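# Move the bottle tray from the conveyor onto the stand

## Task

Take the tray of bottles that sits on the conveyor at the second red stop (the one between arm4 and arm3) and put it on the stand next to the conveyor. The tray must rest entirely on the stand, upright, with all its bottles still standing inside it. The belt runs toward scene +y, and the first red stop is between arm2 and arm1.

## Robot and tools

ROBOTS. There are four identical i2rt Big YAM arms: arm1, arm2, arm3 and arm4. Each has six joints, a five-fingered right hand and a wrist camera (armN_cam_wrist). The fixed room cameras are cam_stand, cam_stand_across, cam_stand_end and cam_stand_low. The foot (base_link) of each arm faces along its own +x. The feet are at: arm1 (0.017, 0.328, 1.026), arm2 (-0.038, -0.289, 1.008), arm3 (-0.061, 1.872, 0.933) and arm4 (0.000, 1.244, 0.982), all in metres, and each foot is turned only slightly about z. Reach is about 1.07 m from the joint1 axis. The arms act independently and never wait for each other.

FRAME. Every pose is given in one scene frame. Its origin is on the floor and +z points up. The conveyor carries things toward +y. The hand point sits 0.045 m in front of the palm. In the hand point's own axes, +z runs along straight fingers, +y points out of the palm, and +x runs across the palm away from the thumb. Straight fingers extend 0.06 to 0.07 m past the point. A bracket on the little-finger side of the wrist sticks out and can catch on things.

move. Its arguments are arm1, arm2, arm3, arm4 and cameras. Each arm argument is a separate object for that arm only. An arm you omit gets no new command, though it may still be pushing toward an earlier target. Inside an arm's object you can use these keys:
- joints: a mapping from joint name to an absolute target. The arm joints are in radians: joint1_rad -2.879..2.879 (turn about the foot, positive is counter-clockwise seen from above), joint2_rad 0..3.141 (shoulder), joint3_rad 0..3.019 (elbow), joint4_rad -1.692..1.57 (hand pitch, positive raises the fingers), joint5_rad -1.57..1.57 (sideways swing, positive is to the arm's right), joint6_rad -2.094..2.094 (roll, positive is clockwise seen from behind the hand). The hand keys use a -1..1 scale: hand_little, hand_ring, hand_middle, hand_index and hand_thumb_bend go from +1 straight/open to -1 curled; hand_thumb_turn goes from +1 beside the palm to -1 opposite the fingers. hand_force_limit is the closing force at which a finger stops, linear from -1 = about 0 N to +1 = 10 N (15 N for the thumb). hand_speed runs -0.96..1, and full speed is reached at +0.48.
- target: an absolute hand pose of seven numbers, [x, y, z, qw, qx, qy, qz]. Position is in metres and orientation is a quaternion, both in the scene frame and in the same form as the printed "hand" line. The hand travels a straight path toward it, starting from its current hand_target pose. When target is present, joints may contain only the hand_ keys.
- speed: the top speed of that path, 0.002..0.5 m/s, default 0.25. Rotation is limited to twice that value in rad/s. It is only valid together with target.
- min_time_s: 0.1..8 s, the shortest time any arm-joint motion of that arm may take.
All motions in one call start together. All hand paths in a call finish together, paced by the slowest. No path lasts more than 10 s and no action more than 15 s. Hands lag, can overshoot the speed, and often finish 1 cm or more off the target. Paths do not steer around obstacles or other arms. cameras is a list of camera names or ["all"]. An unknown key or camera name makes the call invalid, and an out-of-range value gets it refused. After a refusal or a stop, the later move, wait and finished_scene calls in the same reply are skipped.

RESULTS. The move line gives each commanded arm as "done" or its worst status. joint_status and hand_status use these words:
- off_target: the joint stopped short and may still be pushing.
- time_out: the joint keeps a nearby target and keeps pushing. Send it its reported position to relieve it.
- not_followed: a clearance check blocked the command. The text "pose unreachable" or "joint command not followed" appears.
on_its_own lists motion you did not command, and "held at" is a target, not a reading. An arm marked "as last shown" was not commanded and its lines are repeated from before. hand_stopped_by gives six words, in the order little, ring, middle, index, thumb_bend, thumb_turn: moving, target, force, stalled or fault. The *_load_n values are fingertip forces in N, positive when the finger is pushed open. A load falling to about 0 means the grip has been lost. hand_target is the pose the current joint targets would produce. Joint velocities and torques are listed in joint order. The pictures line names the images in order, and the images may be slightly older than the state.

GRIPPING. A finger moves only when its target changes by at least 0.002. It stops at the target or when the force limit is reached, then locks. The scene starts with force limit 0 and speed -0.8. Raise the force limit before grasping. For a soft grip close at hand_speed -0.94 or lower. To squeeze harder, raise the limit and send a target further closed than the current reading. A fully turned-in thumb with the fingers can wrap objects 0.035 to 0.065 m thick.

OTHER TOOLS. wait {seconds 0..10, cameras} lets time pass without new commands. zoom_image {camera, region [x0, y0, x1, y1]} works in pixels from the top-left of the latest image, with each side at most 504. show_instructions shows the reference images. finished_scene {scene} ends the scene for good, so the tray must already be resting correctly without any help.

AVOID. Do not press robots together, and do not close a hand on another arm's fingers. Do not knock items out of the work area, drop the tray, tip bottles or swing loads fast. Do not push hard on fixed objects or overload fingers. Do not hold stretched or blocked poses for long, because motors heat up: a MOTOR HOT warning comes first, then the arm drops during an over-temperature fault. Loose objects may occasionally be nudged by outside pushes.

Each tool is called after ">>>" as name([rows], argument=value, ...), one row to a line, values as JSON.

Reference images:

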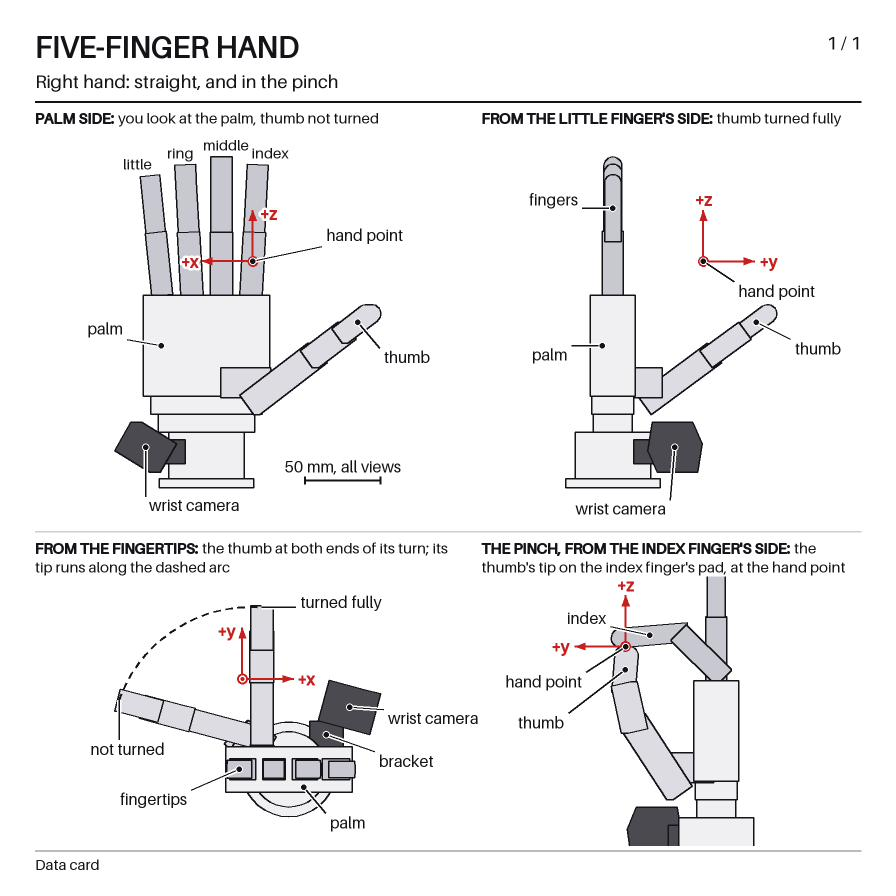

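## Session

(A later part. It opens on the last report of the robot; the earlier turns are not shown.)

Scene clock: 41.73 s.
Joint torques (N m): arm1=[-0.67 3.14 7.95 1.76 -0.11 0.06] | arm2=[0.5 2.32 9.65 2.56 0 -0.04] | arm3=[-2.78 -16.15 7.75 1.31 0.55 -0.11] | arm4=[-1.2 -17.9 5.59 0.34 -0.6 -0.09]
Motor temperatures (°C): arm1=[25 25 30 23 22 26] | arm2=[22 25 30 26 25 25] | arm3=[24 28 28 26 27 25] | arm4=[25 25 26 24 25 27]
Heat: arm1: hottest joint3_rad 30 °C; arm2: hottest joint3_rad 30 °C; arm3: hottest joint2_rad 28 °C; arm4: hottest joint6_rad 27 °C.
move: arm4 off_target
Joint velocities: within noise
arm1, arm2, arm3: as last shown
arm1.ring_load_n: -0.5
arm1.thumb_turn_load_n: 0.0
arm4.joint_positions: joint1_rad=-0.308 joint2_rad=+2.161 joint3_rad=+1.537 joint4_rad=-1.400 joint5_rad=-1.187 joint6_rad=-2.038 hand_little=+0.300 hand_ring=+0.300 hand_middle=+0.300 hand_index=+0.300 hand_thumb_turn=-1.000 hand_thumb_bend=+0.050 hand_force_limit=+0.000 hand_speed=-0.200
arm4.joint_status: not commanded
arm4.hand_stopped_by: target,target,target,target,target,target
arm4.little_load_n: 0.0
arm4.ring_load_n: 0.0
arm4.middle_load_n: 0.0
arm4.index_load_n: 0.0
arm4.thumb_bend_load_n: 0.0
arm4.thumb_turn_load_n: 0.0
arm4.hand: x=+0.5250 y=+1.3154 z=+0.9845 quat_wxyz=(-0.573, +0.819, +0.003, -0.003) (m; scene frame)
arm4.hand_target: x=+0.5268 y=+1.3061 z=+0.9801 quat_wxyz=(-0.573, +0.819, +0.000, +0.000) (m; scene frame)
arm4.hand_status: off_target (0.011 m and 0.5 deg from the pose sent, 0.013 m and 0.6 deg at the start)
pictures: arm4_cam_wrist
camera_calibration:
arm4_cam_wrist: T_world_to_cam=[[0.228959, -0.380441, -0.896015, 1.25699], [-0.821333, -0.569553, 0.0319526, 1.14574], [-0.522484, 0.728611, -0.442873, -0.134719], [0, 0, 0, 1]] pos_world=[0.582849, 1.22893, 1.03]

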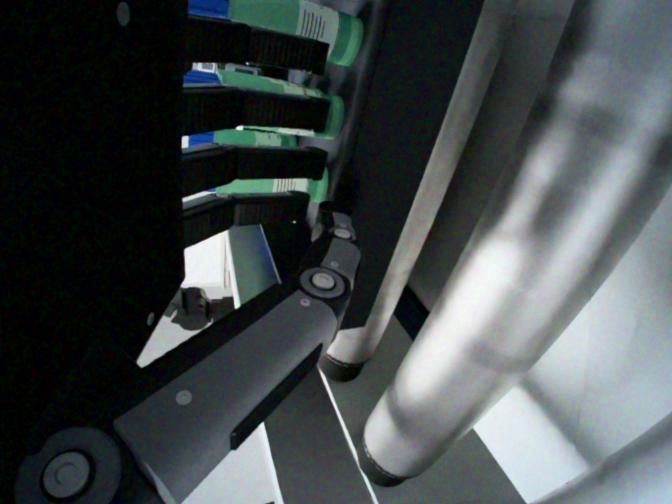

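>>> move(arm4={"target": [0.527, 1.297, 0.985, 0.5736, -0.8192, 0, 0], "speed": 0.08}, cameras=["arm4_cam_wrist"])

>>> zoom_image(camera="arm4_cam_wrist", region=[240, 130, 480, 360])

Scene clock: 44.27 s.
Joint torques (N m): arm1=[0.44 3.14 7.99 1.62 -0.1 0.04] | arm2=[0.5 2.32 9.61 2.55 -0.01 -0.04] | arm3=[-2.73 -16.32 7.75 1.31 0.55 -0.12] | arm4=[-1.03 -17.85 6.68 0.36 -0.58 -0.1]
Motor temperatures (°C): arm1=[25 25 30 23 22 26] | arm2=[22 25 30 26 25 25] | arm3=[24 28 28 26 27 25] | arm4=[25 25 26 24 24 27]
Heat: arm1: hottest joint3_rad 30 °C; arm2: hottest joint3_rad 30 °C; arm3: hottest joint2_rad 28 °C; arm4: hottest joint6_rad 27 °C.
move: arm4 off_target
Joint velocities: within noise
arm1, arm2, arm3: as last shown
arm1.ring_load_n: 0.0
arm4.joint_positions: joint1_rad=-0.326 joint2_rad=+2.163 joint3_rad=+1.537 joint4_rad=-1.446 joint5_rad=-1.179 joint6_rad=-2.073 hand_little=+0.300 hand_ring=+0.300 hand_middle=+0.300 hand_index=+0.300 hand_thumb_turn=-1.000 hand_thumb_bend=+0.050 hand_force_limit=+0.000 hand_speed=-0.200
arm4.joint_status: not commanded
arm4.hand_stopped_by: target,target,target,target,target,target
arm4.little_load_n: 0.0
arm4.ring_load_n: 0.0
arm4.middle_load_n: 0.0
arm4.index_load_n: 0.0
arm4.thumb_bend_load_n: 0.5
arm4.thumb_turn_load_n: 0.0
arm4.hand: x=+0.5187 y=+1.3063 z=+0.9859 quat_wxyz=(-0.575, +0.818, -0.002, -0.009) (m; scene frame)
arm4.hand_target: x=+0.5267 y=+1.2971 z=+0.9851 quat_wxyz=(-0.573, +0.819, +0.000, +0.000) (m; scene frame)
arm4.hand_status: off_target (0.012 m and 1.1 deg from the pose sent, 0.018 m and 0.5 deg at the start)
pictures: arm4_cam_wrist
camera_calibration:
arm4_cam_wrist: T_world_to_cam=[[0.214081, -0.378769, -0.900391, 1.26622], [-0.822243, -0.567493, 0.0432282, 1.12206], [-0.527339, 0.731085, -0.43293, -0.141249], [0, 0, 0, 1]] pos_world=[0.577049, 1.21963, 1.03044]

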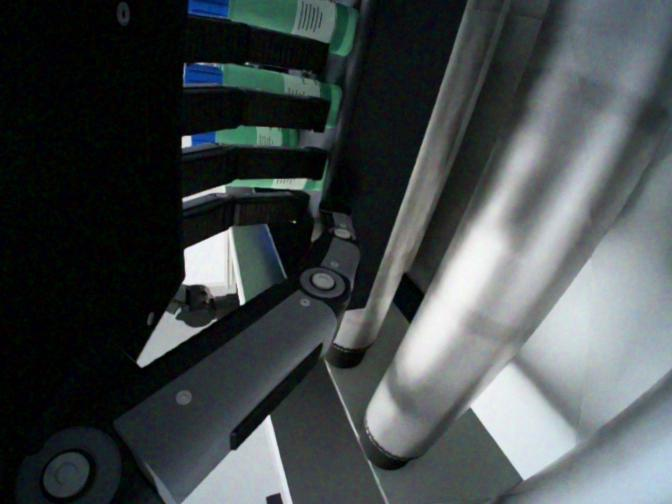

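Scaled by 2.100 from the camera's 672x504 image, which has a finer 960x720 frame.

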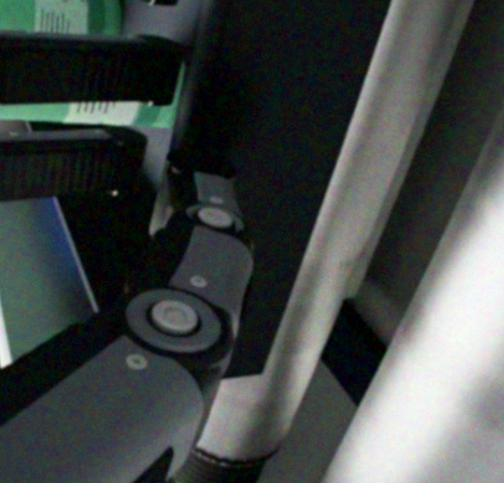

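>>> move(arm4={"target": [0.530, 1.300, 0.962, 0.5736, -0.8192, 0, 0], "speed": 0.08}, arm3={"target": [0.587, 1.609, 0.963, 0, 0, 0.8192, -0.5736], "speed": 0.08}, cameras=["cam_stand_across", "arm4_cam_wrist", "arm3_cam_wrist"])

>>> zoom_image(camera="cam_stand_across", region=[400, 100, 760, 200])

Scene clock: 46.17 s.
Joint torques (N m): arm1=[-0.32 2.96 8.17 1.52 -0.12 0.07] | arm2=[0.5 2.37 9.63 2.58 -0.02 -0.04] | arm3=[-2.9 -16.44 7.69 1.29 0.55 -0.13] | arm4=[-0.62 -18.55 6.43 0.9 -0.7 0.04]
Motor temperatures (°C): arm1=[25 25 30 23 22 26] | arm2=[22 25 30 26 25 25] | arm3=[24 28 28 26 27 25] | arm4=[25 25 26 24 24 27]
Heat: arm1: hottest joint3_rad 30 °C; arm2: hottest joint3_rad 30 °C; arm3: hottest joint2_rad 28 °C; arm4: hottest joint6_rad 27 °C.
move: arm3 off_target; arm4 off_target
Joint velocities: within noise
arm1.joint_positions: joint1_rad=-0.131 joint2_rad=+0.608 joint3_rad=+1.374 joint4_rad=-1.281 joint5_rad=+0.054 joint6_rad=-1.362 hand_little=+1.000 hand_ring=+1.000 hand_middle=+1.000 hand_index=+1.000 hand_thumb_turn=+1.000 hand_thumb_bend=+1.000 hand_force_limit=+0.000 hand_speed=-0.800
arm1.joint_status: not commanded
arm1.hand_stopped_by: target,target,target,target,target,target
arm1.little_load_n: 0.0
arm1.ring_load_n: 0.0
arm1.middle_load_n: 0.0
arm1.index_load_n: 0.0
arm1.thumb_bend_load_n: 0.0
arm1.thumb_turn_load_n: 0.0
arm1.hand: x=+0.2479 y=+0.2466 z=+1.5244 quat_wxyz=(-0.015, +0.854, -0.133, +0.503) (m; scene frame)
arm1.hand_target: x=+0.2466 y=+0.2466 z=+1.5349 quat_wxyz=(-0.016, +0.848, -0.132, +0.513) (m; scene frame)
arm1.hand_status: not commanded
arm2.joint_positions: joint1_rad=-0.129 joint2_rad=+0.609 joint3_rad=+1.349 joint4_rad=-1.251 joint5_rad=-0.188 joint6_rad=-1.330 hand_little=+1.000 hand_ring=+1.000 hand_middle=+1.000 hand_index=+1.000 hand_thumb_turn=+1.000 hand_thumb_bend=+1.000 hand_force_limit=+0.000 hand_speed=-0.800
arm2.joint_status: not commanded
arm2.hand_stopped_by: target,target,target,target,target,target
arm2.little_load_n: 0.0
arm2.ring_load_n: 0.0
arm2.middle_load_n: 0.0
arm2.index_load_n: 0.0
arm2.thumb_bend_load_n: 0.0
arm2.thumb_turn_load_n: 0.0
arm2.hand: x=+0.1969 y=-0.3641 z=+1.4972 quat_wxyz=(-0.080, +0.843, -0.162, +0.507) (m; scene frame)
arm2.hand_target: x=+0.1958 y=-0.3638 z=+1.5088 quat_wxyz=(-0.079, +0.837, -0.159, +0.518) (m; scene frame)
arm2.hand_status: not commanded
arm3.joint_positions: joint1_rad=-0.063 joint2_rad=+2.091 joint3_rad=+1.546 joint4_rad=-0.608 joint5_rad=+1.201 joint6_rad=+1.138 hand_little=+0.300 hand_ring=+0.300 hand_middle=+0.300 hand_index=+0.300 hand_thumb_turn=-1.000 hand_thumb_bend=+0.050 hand_force_limit=+0.000 hand_speed=-0.200
arm3.joint_status: not commanded
arm3.hand_stopped_by: target,target,target,target,target,target
arm3.little_load_n: 0.0
arm3.ring_load_n: 0.0
arm3.middle_load_n: 0.0
arm3.index_load_n: 0.0
arm3.thumb_bend_load_n: 0.0
arm3.thumb_turn_load_n: 0.0
arm3.hand: x=+0.5903 y=+1.6167 z=+0.9761 quat_wxyz=(-0.010, -0.003, -0.818, +0.575) (m; scene frame)
arm3.hand_target: x=+0.5867 y=+1.6092 z=+0.9630 quat_wxyz=(+0.000, +0.000, -0.819, +0.573) (m; scene frame)
arm3.hand_status: off_target (0.016 m and 1.2 deg from the pose sent, 0.031 m and 1.3 deg at the start)
arm4.joint_positions: joint1_rad=-0.326 joint2_rad=+2.206 joint3_rad=+1.537 joint4_rad=-1.412 joint5_rad=-1.179 joint6_rad=-2.074 hand_little=+0.300 hand_ring=+0.300 hand_middle=+0.300 hand_index=+0.300 hand_thumb_turn=-1.000 hand_thumb_bend=+0.050 hand_force_limit=+0.000 hand_speed=-0.200
arm4.joint_status: not commanded
arm4.hand_stopped_by: target,target,target,target,target,target
arm4.little_load_n: 0.0
arm4.ring_load_n: 0.0
arm4.middle_load_n: 0.0
arm4.index_load_n: 0.0
arm4.thumb_bend_load_n: 0.0
arm4.thumb_turn_load_n: 0.0
arm4.hand: x=+0.5192 y=+1.3061 z=+0.9619 quat_wxyz=(-0.575, +0.818, -0.005, -0.012) (m; scene frame)
arm4.hand_target: x=+0.5298 y=+1.3001 z=+0.9623 quat_wxyz=(-0.574, +0.819, +0.000, +0.000) (m; scene frame)
arm4.hand_status: off_target (0.012 m and 1.5 deg from the pose sent, 0.027 m and 1.1 deg at the start)
pictures: arm3_cam_wrist, arm4_cam_wrist, cam_stand_across
camera_calibration:
arm3_cam_wrist: T_world_to_cam=[[-0.213205, 0.378974, -0.900512, 0.38699], [0.822236, 0.567433, 0.0441282, -1.44693], [0.527704, -0.731025, -0.432586, 1.40995], [0, 0, 0, 1]] pos_world=[0.528189, 1.70509, 1.02226]
arm4_cam_wrist: T_world_to_cam=[[0.206706, -0.37738, -0.902694, 1.24863], [-0.821816, -0.567632, 0.0491174, 1.11767], [-0.530934, 0.731696, -0.42747, -0.155527], [0, 0, 0, 1]] pos_world=[0.577847, 1.21943, 1.00575]

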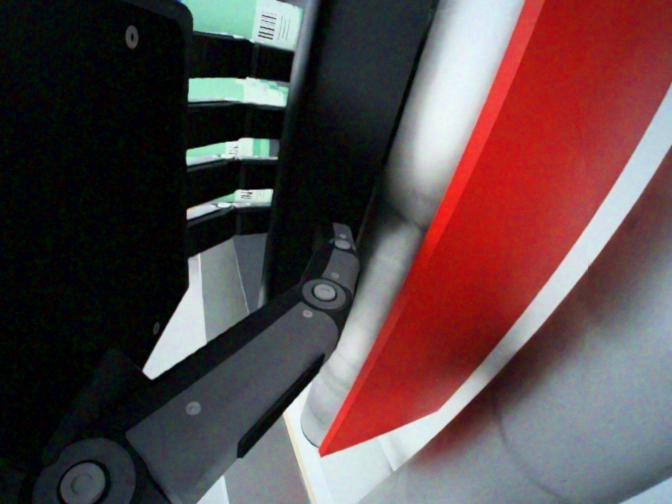

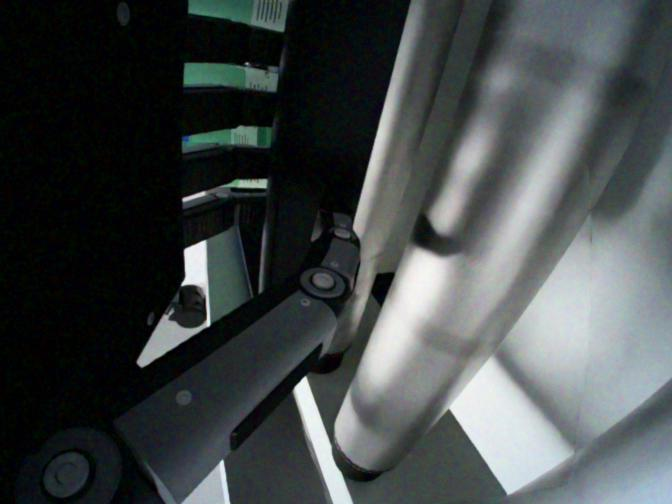

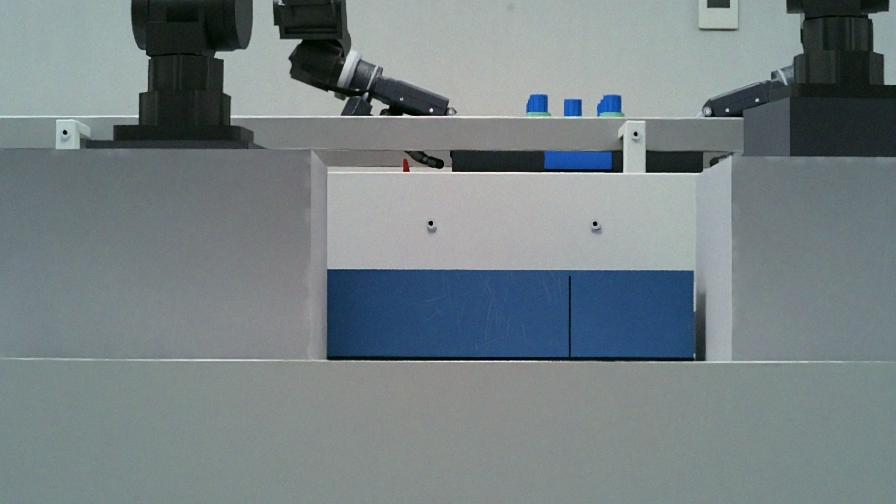

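Scaled by 1.400 from the camera's 896x504 image, which has a finer 1280x720 frame.

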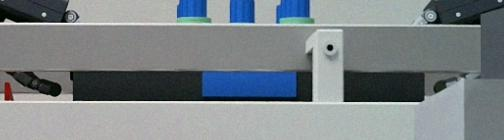

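>>> move(arm4={"target": [0.540, 1.323, 0.967, 0.5736, -0.8192, 0, 0], "speed": 0.08}, arm3={"target": [0.588, 1.608, 0.967, 0, 0, 0.8192, -0.5736], "speed": 0.08})

>>> move(arm4={"joints": {"hand_speed": -0.7, "hand_force_limit": -0.3, "hand_little": -0.03, "hand_ring": -0.03, "hand_middle": -0.03, "hand_index": -0.03}}, arm3={"joints": {"hand_speed": -0.7, "hand_force_limit": -0.3, "hand_little": -0.03, "hand_ring": -0.03, "hand_middle": -0.03, "hand_index": -0.03}}, cameras=["cam_stand_across", "arm4_cam_wrist", "arm3_cam_wrist"])

>>> zoom_image(camera="cam_stand_across", region=[400, 100, 760, 200])

Scene clock: 49.87 s.
Joint torques (N m): arm1=[-0.26 2.37 7.95 1.74 -0.2 0.01] | arm2=[0.44 2.26 9.65 2.48 0.01 -0.04] | arm3=[-2.73 -16.62 8.23 1.03 0.53 -0.12] | arm4=[1.03 -19.55 6.63 0.95 -0.86 0.17]
Motor temperatures (°C): arm1=[25 25 30 23 22 26] | arm2=[22 25 30 26 25 25] | arm3=[24 28 28 26 27 25] | arm4=[25 26 26 24 24 27]
Heat: arm1: hottest joint3_rad 30 °C; arm2: hottest joint3_rad 30 °C; arm3: hottest joint2_rad 28 °C; arm4: hottest joint6_rad 27 °C.
move: arm3 off_target; arm4 off_target
Joint velocities: within noise
arm1, arm2: as last shown
arm3.joint_positions: joint1_rad=-0.065 joint2_rad=+2.091 joint3_rad=+1.546 joint4_rad=-0.608 joint5_rad=+1.201 joint6_rad=+1.134 hand_little=+0.300 hand_ring=+0.300 hand_middle=+0.300 hand_index=+0.300 hand_thumb_turn=-1.000 hand_thumb_bend=+0.050 hand_force_limit=+0.000 hand_speed=-0.200
arm3.joint_status: not commanded
arm3.hand_stopped_by: target,target,target,target,target,target
arm3.little_load_n: 0.0
arm3.ring_load_n: 0.0
arm3.middle_load_n: 0.0
arm3.index_load_n: 0.0
arm3.thumb_bend_load_n: 0.0
arm3.thumb_turn_load_n: 0.0
arm3.hand: x=+0.5897 y=+1.6158 z=+0.9760 quat_wxyz=(-0.008, -0.002, -0.818, +0.575) (m; scene frame)
arm3.hand_target: x=+0.5878 y=+1.6082 z=+0.9670 quat_wxyz=(+0.000, +0.000, -0.819, +0.573) (m; scene frame)
arm3.hand_status: off_target (0.012 m and 1.0 deg from the pose sent, 0.013 m and 1.2 deg at the start)
arm4.joint_positions: joint1_rad=-0.306 joint2_rad=+2.206 joint3_rad=+1.537 joint4_rad=-1.333 joint5_rad=-1.195 joint6_rad=-1.994 hand_little=+0.300 hand_ring=+0.300 hand_middle=+0.300 hand_index=+0.300 hand_thumb_turn=-1.000 hand_thumb_bend=+0.050 hand_force_limit=+0.000 hand_speed=-0.200
arm4.joint_status: not commanded
arm4.hand_stopped_by: target,target,target,target,target,target
arm4.little_load_n: 0.0
arm4.ring_load_n: 0.0
arm4.middle_load_n: 0.0
arm4.index_load_n: 0.0
arm4.thumb_bend_load_n: 0.0
arm4.thumb_turn_load_n: 0.0
arm4.hand: x=+0.5290 y=+1.3171 z=+0.9590 quat_wxyz=(-0.575, +0.818, -0.008, -0.007) (m; scene frame)
arm4.hand_target: x=+0.5397 y=+1.3231 z=+0.9673 quat_wxyz=(-0.574, +0.819, +0.000, +0.000) (m; scene frame)
arm4.hand_status: off_target (0.015 m and 1.3 deg from the pose sent, 0.027 m and 1.5 deg at the start)
pictures: none

Scene clock: 50.80 s.
Joint torques (N m): arm1=[-0.32 3.02 8.08 1.65 -0.12 0.04] | arm2=[0.32 2.2 9.65 2.59 0 -0.04] | arm3=[-2.43 -16.62 8.21 1.05 0.55 -0.11] | arm4=[0.97 -19.55 6.64 1.06 -0.61 0.2]
Motor temperatures (°C): arm1=[25 25 30 23 22 26] | arm2=[22 25 30 26 25 25] | arm3=[24 28 28 26 27 25] | arm4=[25 26 26 24 24 27]
Heat: arm1: hottest joint3_rad 30 °C; arm2: hottest joint3_rad 30 °C; arm3: hottest joint2_rad 28 °C; arm4: hottest joint6_rad 27 °C.
move: arm3 done; arm4 done
Joint velocities: within noise
arm1, arm2: as last shown
arm1.thumb_turn_load_n: -0.5
arm3.joint_positions: joint1_rad=-0.070 joint2_rad=+2.091 joint3_rad=+1.546 joint4_rad=-0.608 joint5_rad=+1.201 joint6_rad=+1.133 hand_little=-0.030 hand_ring=-0.030 hand_middle=-0.025 hand_index=-0.025 hand_thumb_turn=-1.000 hand_thumb_bend=+0.050 hand_force_limit=-0.300 hand_speed=-0.700
arm3.joint_status: all done
arm3.hand_stopped_by: target,target,force,force,target,target
arm3.little_load_n: 0.0
arm3.ring_load_n: 0.0
arm3.middle_load_n: 0.0
arm3.index_load_n: -0.5
arm3.thumb_bend_load_n: 0.0
arm3.thumb_turn_load_n: 0.0
arm3.hand: x=+0.5884 y=+1.6127 z=+0.9758 quat_wxyz=(-0.007, -0.004, -0.818, +0.574) (m; scene frame)
arm3.hand_target: x=+0.5878 y=+1.6081 z=+0.9671 quat_wxyz=(+0.000, +0.000, -0.819, +0.574) (m; scene frame)
arm3.hand_status: not commanded
arm4.joint_positions: joint1_rad=-0.305 joint2_rad=+2.206 joint3_rad=+1.537 joint4_rad=-1.333 joint5_rad=-1.201 joint6_rad=-1.993 hand_little=-0.030 hand_ring=-0.030 hand_middle=-0.030 hand_index=-0.030 hand_thumb_turn=-1.000 hand_thumb_bend=+0.050 hand_force_limit=-0.300 hand_speed=-0.700
arm4.joint_status: all done
arm4.hand_stopped_by: target,target,target,target,target,target
arm4.little_load_n: 0.0
arm4.ring_load_n: 0.0
arm4.middle_load_n: 0.0
arm4.index_load_n: 0.0
arm4.thumb_bend_load_n: 0.0
arm4.thumb_turn_load_n: 0.0
arm4.hand: x=+0.5294 y=+1.3183 z=+0.9599 quat_wxyz=(-0.577, +0.817, -0.009, -0.006) (m; scene frame)
arm4.hand_target: x=+0.5397 y=+1.3231 z=+0.9673 quat_wxyz=(-0.574, +0.819, +0.000, +0.000) (m; scene frame)
arm4.hand_status: not commanded
pictures: arm3_cam_wrist, arm4_cam_wrist, cam_stand_across
camera_calibration:
arm3_cam_wrist: T_world_to_cam=[[-0.214988, 0.380559, -0.899419, 0.385339], [0.825051, 0.563552, 0.0412361, -1.43566], [0.522562, -0.733201, -0.435138, 1.41675], [0, 0, 0, 1]] pos_world=[0.526992, 1.70118, 1.02226]
arm4_cam_wrist: T_world_to_cam=[[0.205272, -0.37616, -0.90353, 1.24918], [-0.830537, -0.555339, 0.0425109, 1.12783], [-0.517756, 0.741689, -0.426411, -0.180994], [0, 0, 0, 1]] pos_world=[0.586571, 1.23046, 1.00355]

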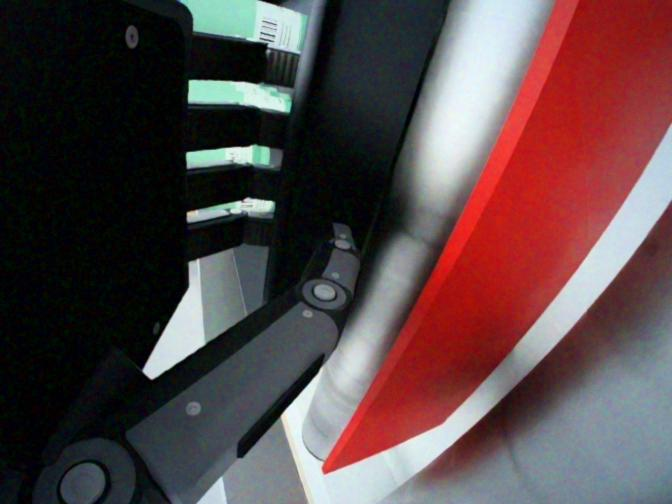

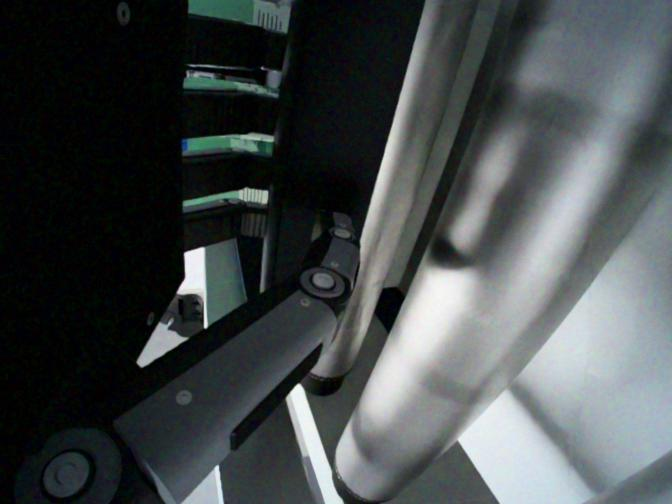

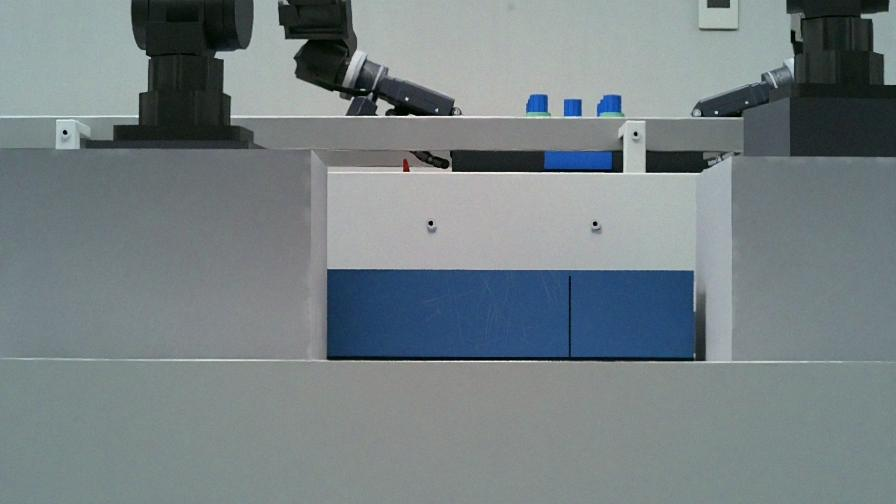

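Scaled by 1.400 from the camera's 896x504 image, which has a finer 1280x720 frame.

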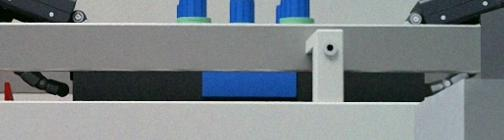

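>>> move(arm4={"target": [0.541, 1.326, 0.975, 0.5736, -0.8192, 0, 0], "speed": 0.06})

>>> move(arm4={"joints": {"hand_speed": -0.9, "hand_force_limit": 0, "hand_little": -0.4, "hand_ring": -0.4, "hand_middle": -0.4, "hand_index": -0.4}}, arm3={"joints": {"hand_speed": -0.9, "hand_force_limit": 0, "hand_little": -0.4, "hand_ring": -0.4, "hand_middle": -0.4, "hand_index": -0.4}}, cameras=["cam_stand_across", "arm4_cam_wrist", "arm3_cam_wrist"])

>>> zoom_image(camera="cam_stand_across", region=[400, 100, 760, 200])

Scene clock: 53.30 s.
Joint torques (N m): arm1=[-0.5 2.49 7.99 1.8 -0.07 0.03] | arm2=[0.21 2.37 9.62 2.55 -0.01 -0.04] | arm3=[-2.37 -16.67 8.23 1.03 0.55 -0.11] | arm4=[1.14 -20.42 6.69 0.95 -0.69 0.25]
Motor temperatures (°C): arm1=[25 25 30 23 22 26] | arm2=[22 25 30 26 25 25] | arm3=[24 28 28 26 27 25] | arm4=[25 26 26 24 24 27]
Heat: arm1: hottest joint3_rad 30 °C; arm2: hottest joint3_rad 30 °C; arm3: hottest joint2_rad 28 °C; arm4: hottest joint6_rad 27 °C.
move: arm4 off_target
Joint velocities: within noise
arm1, arm2, arm3: as last shown
arm1.thumb_turn_load_n: 0.0
arm3.index_load_n: 0.0
arm4.joint_positions: joint1_rad=-0.302 joint2_rad=+2.206 joint3_rad=+1.537 joint4_rad=-1.333 joint5_rad=-1.201 joint6_rad=-1.983 hand_little=-0.030 hand_ring=-0.030 hand_middle=-0.030 hand_index=-0.030 hand_thumb_turn=-1.000 hand_thumb_bend=+0.050 hand_force_limit=-0.300 hand_speed=-0.700
arm4.joint_status: not commanded
arm4.hand_stopped_by: target,target,target,target,target,target
arm4.little_load_n: 0.0
arm4.ring_load_n: 0.0
arm4.middle_load_n: 0.0
arm4.index_load_n: 0.0
arm4.thumb_bend_load_n: 0.5
arm4.thumb_turn_load_n: 0.0
arm4.hand: x=+0.5286 y=+1.3200 z=+0.9602 quat_wxyz=(-0.577, +0.817, -0.012, -0.010) (m; scene frame)
arm4.hand_target: x=+0.5405 y=+1.3261 z=+0.9753 quat_wxyz=(-0.574, +0.819, +0.000, +0.000) (m; scene frame)
arm4.hand_status: off_target (0.020 m and 1.9 deg from the pose sent, 0.021 m and 1.4 deg at the start)
pictures: none

Scene clock: 54.80 s.
Joint torques (N m): arm1=[-0.32 3.37 8.16 1.65 -0.12 0.07] | arm2=[0.62 2.14 9.66 2.61 -0.01 -0.04] | arm3=[-1.96 -16.73 8.25 0.92 0.55 -0.11] | arm4=[0.62 -20.48 6.69 0.96 -0.66 0.21]
Motor temperatures (°C): arm1=[25 25 30 23 22 26] | arm2=[22 25 31 26 25 25] | arm3=[24 27 28 26 27 25] | arm4=[25 26 26 24 24 27]
Heat: arm1: hottest joint3_rad 30 °C; arm2: hottest joint3_rad 31 °C; arm3: hottest joint3_rad 28 °C; arm4: hottest joint6_rad 27 °C.
move: arm3 off_target; arm4 off_target
Joint velocities: within noise
arm1, arm2: as last shown
arm2.ring_load_n: 0.5
arm3.joint_positions: joint1_rad=-0.075 joint2_rad=+2.092 joint3_rad=+1.546 joint4_rad=-0.607 joint5_rad=+1.201 joint6_rad=+1.133 hand_little=-0.224 hand_ring=-0.176 hand_middle=-0.143 hand_index=-0.162 hand_thumb_turn=-1.000 hand_thumb_bend=+0.050 hand_force_limit=+0.000 hand_speed=-0.900
arm3.joint_status: hand_little off_target (ended at -0.224, target -0.400); hand_ring off_target (ended at -0.176, target -0.400); hand_middle off_target (ended at -0.143, target -0.400); hand_index off_target (ended at -0.162, target -0.400); the others done
arm3.hand_stopped_by: force,force,force,force,target,target
arm3.little_load_n: 6.0
arm3.ring_load_n: 8.5
arm3.middle_load_n: 4.5
arm3.index_load_n: 5.5
arm3.thumb_bend_load_n: 1.5
arm3.thumb_turn_load_n: 0.5
arm3.hand: x=+0.5874 y=+1.6091 z=+0.9757 quat_wxyz=(-0.006, -0.006, -0.818, +0.575) (m; scene frame)
arm3.hand_target: x=+0.5877 y=+1.6080 z=+0.9670 quat_wxyz=(+0.000, +0.000, -0.819, +0.574) (m; scene frame)
arm3.hand_status: not commanded
arm4.joint_positions: joint1_rad=-0.294 joint2_rad=+2.206 joint3_rad=+1.537 joint4_rad=-1.332 joint5_rad=-1.202 joint6_rad=-1.980 hand_little=-0.195 hand_ring=-0.158 hand_middle=-0.148 hand_index=-0.176 hand_thumb_turn=-1.000 hand_thumb_bend=+0.050 hand_force_limit=+0.000 hand_speed=-0.900
arm4.joint_status: hand_little off_target (ended at -0.195, target -0.400); hand_ring off_target (ended at -0.158, target -0.400); hand_middle off_target (ended at -0.148, target -0.400); hand_index off_target (ended at -0.176, target -0.400); the others done
arm4.hand_stopped_by: force,force,force,force,target,target
arm4.little_load_n: 5.5
arm4.ring_load_n: 3.5
arm4.middle_load_n: 7.0
arm4.index_load_n: 7.5
arm4.thumb_bend_load_n: 1.5
arm4.thumb_turn_load_n: 0.0
arm4.hand: x=+0.5280 y=+1.3241 z=+0.9603 quat_wxyz=(-0.577, +0.816, -0.010, -0.013) (m; scene frame)
arm4.hand_target: x=+0.5404 y=+1.3261 z=+0.9753 quat_wxyz=(-0.574, +0.819, +0.000, +0.000) (m; scene frame)
arm4.hand_status: not commanded
pictures: arm3_cam_wrist, arm4_cam_wrist, cam_stand_across
camera_calibration:
arm3_cam_wrist: T_world_to_cam=[[-0.211651, 0.381611, -0.899765, 0.383], [0.827996, 0.559131, 0.0423714, -1.42853], [0.519256, -0.736034, -0.434313, 1.42046], [0, 0, 0, 1]] pos_world=[0.526293, 1.69808, 1.02206]
arm4_cam_wrist: T_world_to_cam=[[0.197662, -0.374462, -0.905929, 1.25611], [-0.826489, -0.560602, 0.0513928, 1.12616], [-0.527111, 0.738582, -0.420298, -0.182723], [0, 0, 0, 1]] pos_world=[0.586159, 1.23665, 1.00327]

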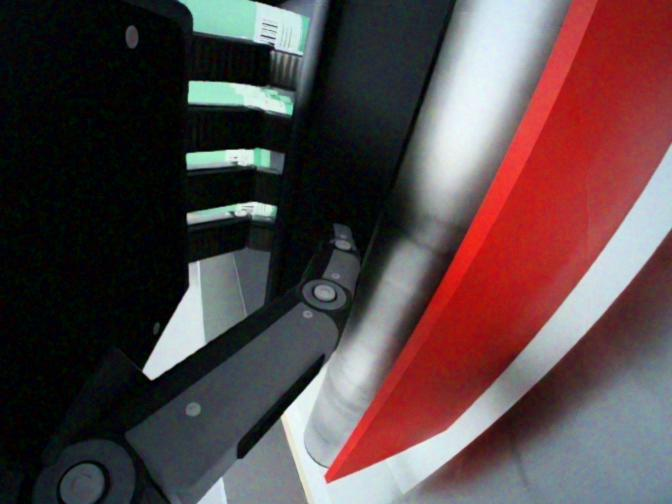

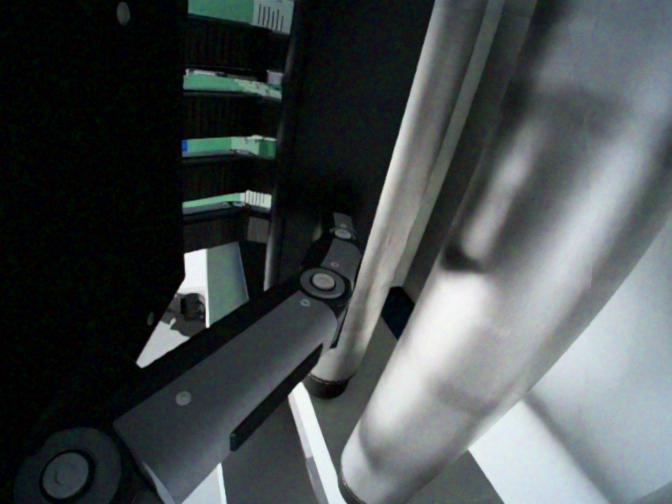

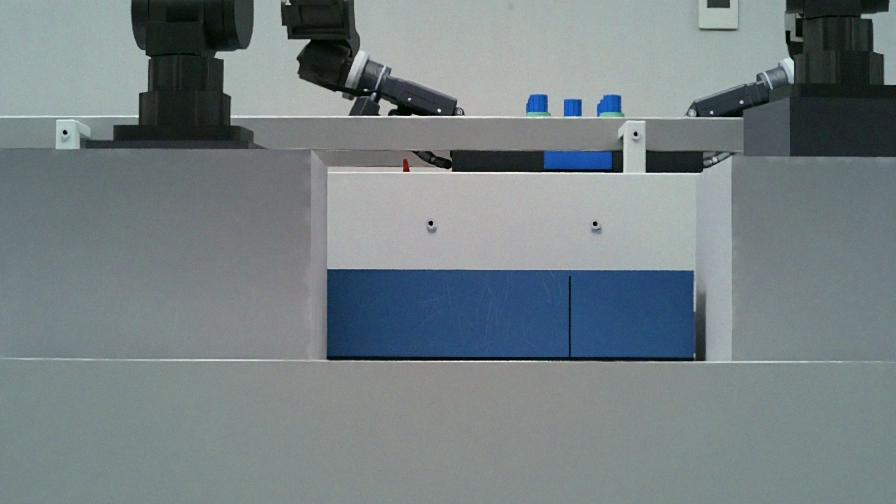

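Scaled by 1.400 from the camera's 896x504 image, which has a finer 1280x720 frame.

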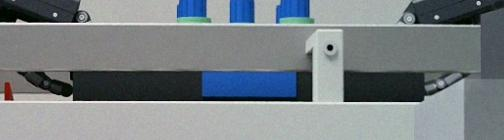

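>>> move(arm4={"joints": {"hand_speed": -0.92, "hand_force_limit": 0.4, "hand_little": -0.5, "hand_ring": -0.5, "hand_middle": -0.5, "hand_index": -0.5}}, arm3={"joints": {"hand_speed": -0.92, "hand_force_limit": 0.4, "hand_little": -0.5, "hand_ring": -0.5, "hand_middle": -0.5, "hand_index": -0.5}})

>>> move(arm4={"target": [0.548, 1.327, 1.03, 0.5728, -0.8181, -0.0300, -0.0428], "speed": 0.04}, arm3={"target": [0.603, 1.610, 1.035, 0.0428, 0.0300, 0.8181, -0.5728], "speed": 0.04}, cameras=["cam_stand_across", "cam_stand", "arm4_cam_wrist", "arm3_cam_wrist"])

>>> zoom_image(camera="cam_stand_across", region=[400, 50, 760, 200])

Scene clock: 57.43 s.
Joint torques (N m): arm1=[-0.15 2.9 7.97 1.68 -0.11 0.05] | arm2=[0.44 2.32 9.65 2.52 0.01 -0.02] | arm3=[-2.02 -16.62 8.24 0.9 0.58 -0.11] | arm4=[0.62 -20.48 6.69 0.94 -0.67 0.19]
Motor temperatures (°C): arm1=[25 25 30 23 22 26] | arm2=[22 25 31 26 25 25] | arm3=[24 27 28 26 27 25] | arm4=[25 27 26 24 24 27]
Heat: arm1: hottest joint3_rad 30 °C; arm2: hottest joint3_rad 31 °C; arm3: hottest joint3_rad 28 °C; arm4: hottest joint2_rad 27 °C.
move: arm3 off_target; arm4 off_target
Joint velocities: within noise
arm1, arm2: as last shown
arm1.ring_load_n: -0.5
arm2.ring_load_n: 0.0
arm3.joint_positions: joint1_rad=-0.075 joint2_rad=+2.092 joint3_rad=+1.546 joint4_rad=-0.605 joint5_rad=+1.200 joint6_rad=+1.133 hand_little=-0.229 hand_ring=-0.176 hand_middle=-0.148 hand_index=-0.167 hand_thumb_turn=-1.000 hand_thumb_bend=+0.050 hand_force_limit=+0.400 hand_speed=-0.920
arm3.joint_status: hand_little off_target (ended at -0.229, target -0.500); hand_ring off_target (ended at -0.176, target -0.500); hand_middle off_target (ended at -0.148, target -0.500); hand_index off_target (ended at -0.167, target -0.500); the others done
arm3.hand_stopped_by: force,force,force,force,target,target
arm3.little_load_n: 6.5
arm3.ring_load_n: 6.0
arm3.middle_load_n: 7.0
arm3.index_load_n: 8.0
arm3.thumb_bend_load_n: 2.0
arm3.thumb_turn_load_n: 1.0
arm3.hand: x=+0.5876 y=+1.6092 z=+0.9757 quat_wxyz=(-0.007, -0.007, -0.819, +0.574) (m; scene frame)
arm3.hand_target: x=+0.5878 y=+1.6082 z=+0.9670 quat_wxyz=(+0.000, +0.000, -0.819, +0.573) (m; scene frame)
arm3.hand_status: not commanded
arm4.joint_positions: joint1_rad=-0.294 joint2_rad=+2.206 joint3_rad=+1.537 joint4_rad=-1.332 joint5_rad=-1.202 joint6_rad=-1.978 hand_little=-0.200 hand_ring=-0.170 hand_middle=-0.148 hand_index=-0.176 hand_thumb_turn=-1.000 hand_thumb_bend=+0.051 hand_force_limit=+0.400 hand_speed=-0.920
arm4.joint_status: hand_little off_target (ended at -0.200, target -0.500); hand_ring off_target (ended at -0.170, target -0.500); hand_middle off_target (ended at -0.148, target -0.500); hand_index off_target (ended at -0.176, target -0.500); the others done
arm4.hand_stopped_by: force,force,force,force,target,target
arm4.little_load_n: 6.0
arm4.ring_load_n: 10.0
arm4.middle_load_n: 5.0
arm4.index_load_n: 6.0
arm4.thumb_bend_load_n: 3.0
arm4.thumb_turn_load_n: 0.5
arm4.hand: x=+0.5278 y=+1.3244 z=+0.9603 quat_wxyz=(-0.577, +0.816, -0.011, -0.013) (m; scene frame)
arm4.hand_target: x=+0.5404 y=+1.3261 z=+0.9753 quat_wxyz=(-0.574, +0.819, +0.000, +0.000) (m; scene frame)
arm4.hand_status: not commanded
pictures: none

Scene clock: 59.73 s.
Joint torques (N m): arm1=[0.32 2.2 7.88 1.72 -0.17 0.04] | arm2=[0.56 2.26 9.68 2.59 0 -0.04] | arm3=[-1.38 -22.3 11.14 0.02 1.06 0.12] | arm4=[-0.09 -24.41 6.05 0.87 -1.73 0.07]
Motor temperatures (°C): arm1=[25 25 30 23 22 26] | arm2=[22 25 31 26 25 25] | arm3=[24 28 29 26 27 25] | arm4=[25 27 26 24 25 27]
Heat: arm1: hottest joint3_rad 30 °C; arm2: hottest joint3_rad 31 °C; arm3: hottest joint3_rad 29 °C; arm4: hottest joint2_rad 27 °C.
move: arm3 off_target; arm4 off_target
Joint velocities: within noise
arm1, arm2: as last shown
arm1.ring_load_n: 0.0
arm3.joint_positions: joint1_rad=-0.078 joint2_rad=+2.081 joint3_rad=+1.546 joint4_rad=-0.626 joint5_rad=+1.175 joint6_rad=+1.136 hand_little=-0.229 hand_ring=-0.176 hand_middle=-0.148 hand_index=-0.167 hand_thumb_turn=-1.000 hand_thumb_bend=+0.052 hand_force_limit=+0.400 hand_speed=-0.920
arm3.joint_status: not commanded
arm3.hand_stopped_by: force,force,force,force,target,target
arm3.little_load_n: 4.5
arm3.ring_load_n: 9.5
arm3.middle_load_n: 14.0
arm3.index_load_n: 9.0
arm3.thumb_bend_load_n: 10.5
arm3.thumb_turn_load_n: 2.0
arm3.hand: x=+0.5862 y=+1.6110 z=+0.9774 quat_wxyz=(-0.007, -0.003, -0.826, +0.564) (m; scene frame)
arm3.hand_target: x=+0.6010 y=+1.6102 z=+1.0342 quat_wxyz=(-0.043, -0.030, -0.818, +0.573) (m; scene frame)
arm3.hand_status: off_target (0.060 m and 5.3 deg from the pose sent, 0.061 m and 4.9 deg at the start)
arm4.joint_positions: joint1_rad=-0.286 joint2_rad=+2.154 joint3_rad=+1.529 joint4_rad=-1.332 joint5_rad=-1.188 joint6_rad=-1.978 hand_little=-0.200 hand_ring=-0.170 hand_middle=-0.149 hand_index=-0.176 hand_thumb_turn=-1.000 hand_thumb_bend=+0.052 hand_force_limit=+0.400 hand_speed=-0.920
arm4.joint_status: not commanded
arm4.hand_stopped_by: force,force,force,force,target,target
arm4.little_load_n: 4.5
arm4.ring_load_n: 5.5
arm4.middle_load_n: 0.0
arm4.index_load_n: 3.5
arm4.thumb_bend_load_n: 10.5
arm4.thumb_turn_load_n: 0.5
arm4.hand: x=+0.5300 y=+1.3264 z=+0.9821 quat_wxyz=(-0.570, +0.822, +0.007, +0.000) (m; scene frame)
arm4.hand_target: x=+0.5461 y=+1.3271 z=+1.0290 quat_wxyz=(-0.573, +0.818, +0.031, +0.042) (m; scene frame)
arm4.hand_status: off_target (0.051 m and 5.6 deg from the pose sent, 0.073 m and 8.0 deg at the start)
pictures: arm3_cam_wrist, arm4_cam_wrist, cam_stand, cam_stand_across
camera_calibration:
arm3_cam_wrist: T_world_to_cam=[[-0.216796, 0.402283, -0.889476, 0.343299], [0.824141, 0.563793, 0.0541142, -1.44534], [0.52325, -0.721322, -0.453766, 1.41615], [0, 0, 0, 1]] pos_world=[0.524593, 1.69827, 1.02617]
arm4_cam_wrist: T_world_to_cam=[[0.238028, -0.388649, -0.890109, 1.25824], [-0.820699, -0.57059, 0.0296705, 1.15958], [-0.519419, 0.723449, -0.45478, -0.124217], [0, 0, 0, 1]] pos_world=[0.58765, 1.24052, 1.02907]

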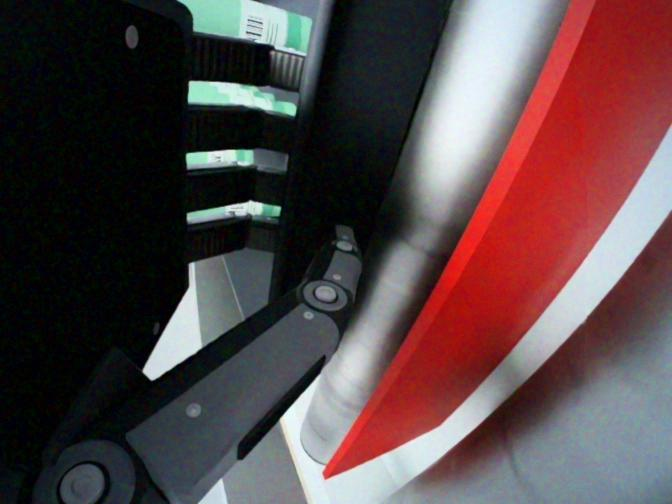

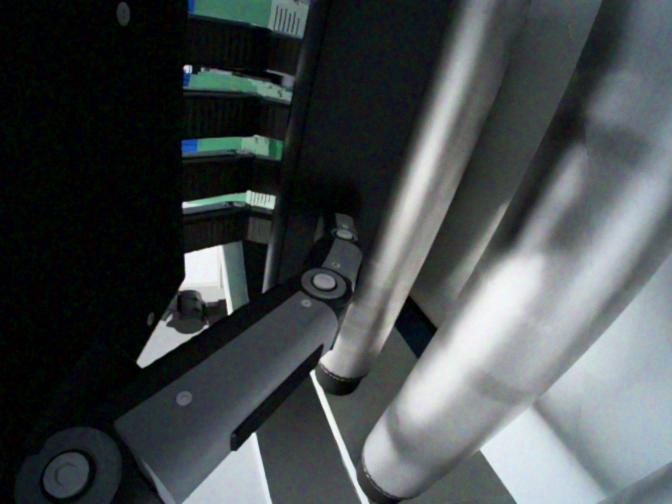

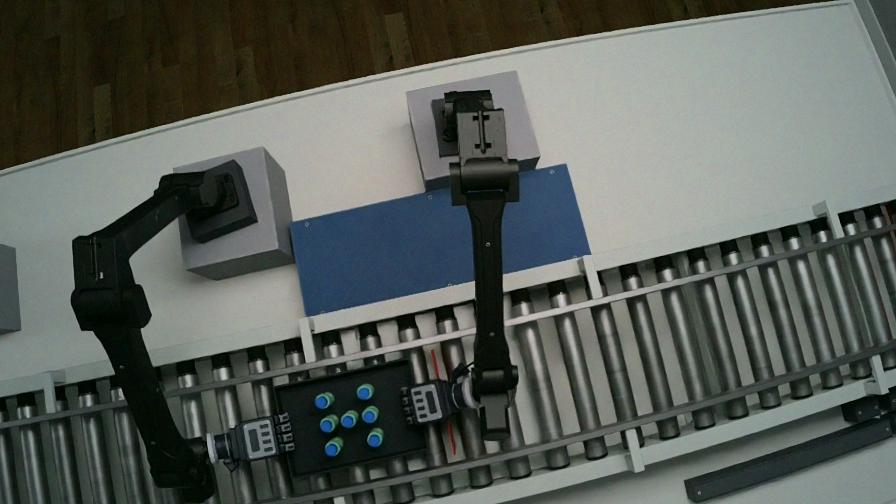

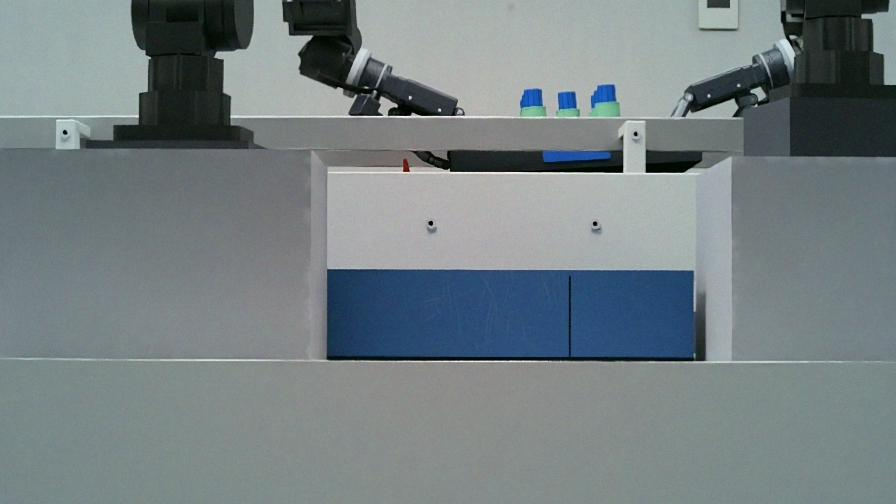

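Scaled by 1.400 from the camera's 896x504 image, which has a finer 1280x720 frame.

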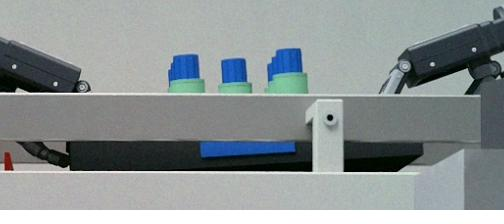

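>>> move(arm4={"target": [0.550, 1.327, 1.030, 0.5728, -0.8181, -0.0300, -0.0428], "speed": 0.04}, arm3={"target": [0.607, 1.610, 1.062, 0.0428, 0.0300, 0.8181, -0.5728], "speed": 0.04}, cameras=["cam_stand_across"])

Scene clock: 61.87 s.
Joint torques (N m): arm1=[0.38 3.66 8.05 1.73 -0.12 0.03] | arm2=[0.38 2.2 9.66 2.62 0 -0.03] | arm3=[-1.32 -22.53 13.64 -0.03 1.44 0.13] | arm4=[-0.21 -24.35 6.65 0.75 -1.79 0.05]
Motor temperatures (°C): arm1=[25 25 30 23 22 26] | arm2=[22 25 31 26 25 25] | arm3=[24 28 29 26 27 25] | arm4=[25 27 26 24 25 27]
Heat: arm1: hottest joint3_rad 30 °C; arm2: hottest joint3_rad 31 °C; arm3: hottest joint3_rad 29 °C; arm4: hottest joint2_rad 27 °C.
move: arm3 off_target; arm4 off_target
Joint velocities: within noise
arm1, arm2: as last shown
arm3.joint_positions: joint1_rad=-0.078 joint2_rad=+2.063 joint3_rad=+1.557 joint4_rad=-0.693 joint5_rad=+1.166 joint6_rad=+1.139 hand_little=-0.229 hand_ring=-0.176 hand_middle=-0.148 hand_index=-0.167 hand_thumb_turn=-1.000 hand_thumb_bend=+0.052 hand_force_limit=+0.400 hand_speed=-0.920
arm3.joint_status: not commanded
arm3.hand_stopped_by: force,force,force,force,target,target
arm3.little_load_n: 6.0
arm3.ring_load_n: 9.0
arm3.middle_load_n: 10.5
arm3.index_load_n: 6.0
arm3.thumb_bend_load_n: 11.5
arm3.thumb_turn_load_n: 2.0
arm3.hand: x=+0.5801 y=+1.6131 z=+0.9874 quat_wxyz=(+0.006, +0.007, -0.829, +0.559) (m; scene frame)
arm3.hand_target: x=+0.6024 y=+1.6108 z=+1.0615 quat_wxyz=(-0.043, -0.030, -0.818, +0.572) (m; scene frame)
arm3.hand_status: off_target (0.079 m and 7.3 deg from the pose sent, 0.087 m and 5.3 deg at the start)
arm4.joint_positions: joint1_rad=-0.282 joint2_rad=+2.154 joint3_rad=+1.526 joint4_rad=-1.332 joint5_rad=-1.186 joint6_rad=-1.975 hand_little=-0.200 hand_ring=-0.170 hand_middle=-0.148 hand_index=-0.177 hand_thumb_turn=-1.000 hand_thumb_bend=+0.052 hand_force_limit=+0.400 hand_speed=-0.920
arm4.joint_status: not commanded
arm4.hand_stopped_by: force,force,force,force,target,target
arm4.little_load_n: 5.0
arm4.ring_load_n: 8.0
arm4.middle_load_n: 2.0
arm4.index_load_n: 2.5
arm4.thumb_bend_load_n: 13.0
arm4.thumb_turn_load_n: 1.5
arm4.hand: x=+0.5283 y=+1.3282 z=+0.9813 quat_wxyz=(-0.569, +0.822, +0.006, -0.003) (m; scene frame)
arm4.hand_target: x=+0.5478 y=+1.3272 z=+1.0293 quat_wxyz=(-0.573, +0.818, +0.031, +0.042) (m; scene frame)
arm4.hand_status: off_target (0.053 m and 6.0 deg from the pose sent, 0.052 m and 5.6 deg at the start)
pictures: cam_stand_across

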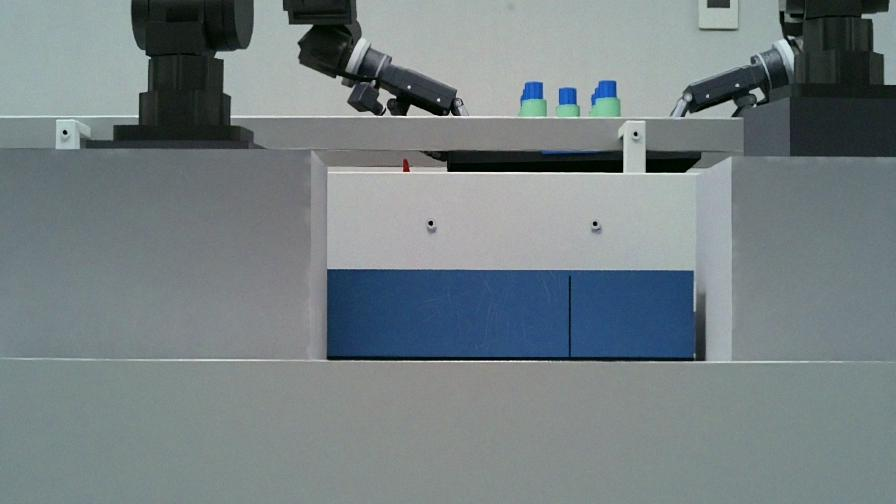

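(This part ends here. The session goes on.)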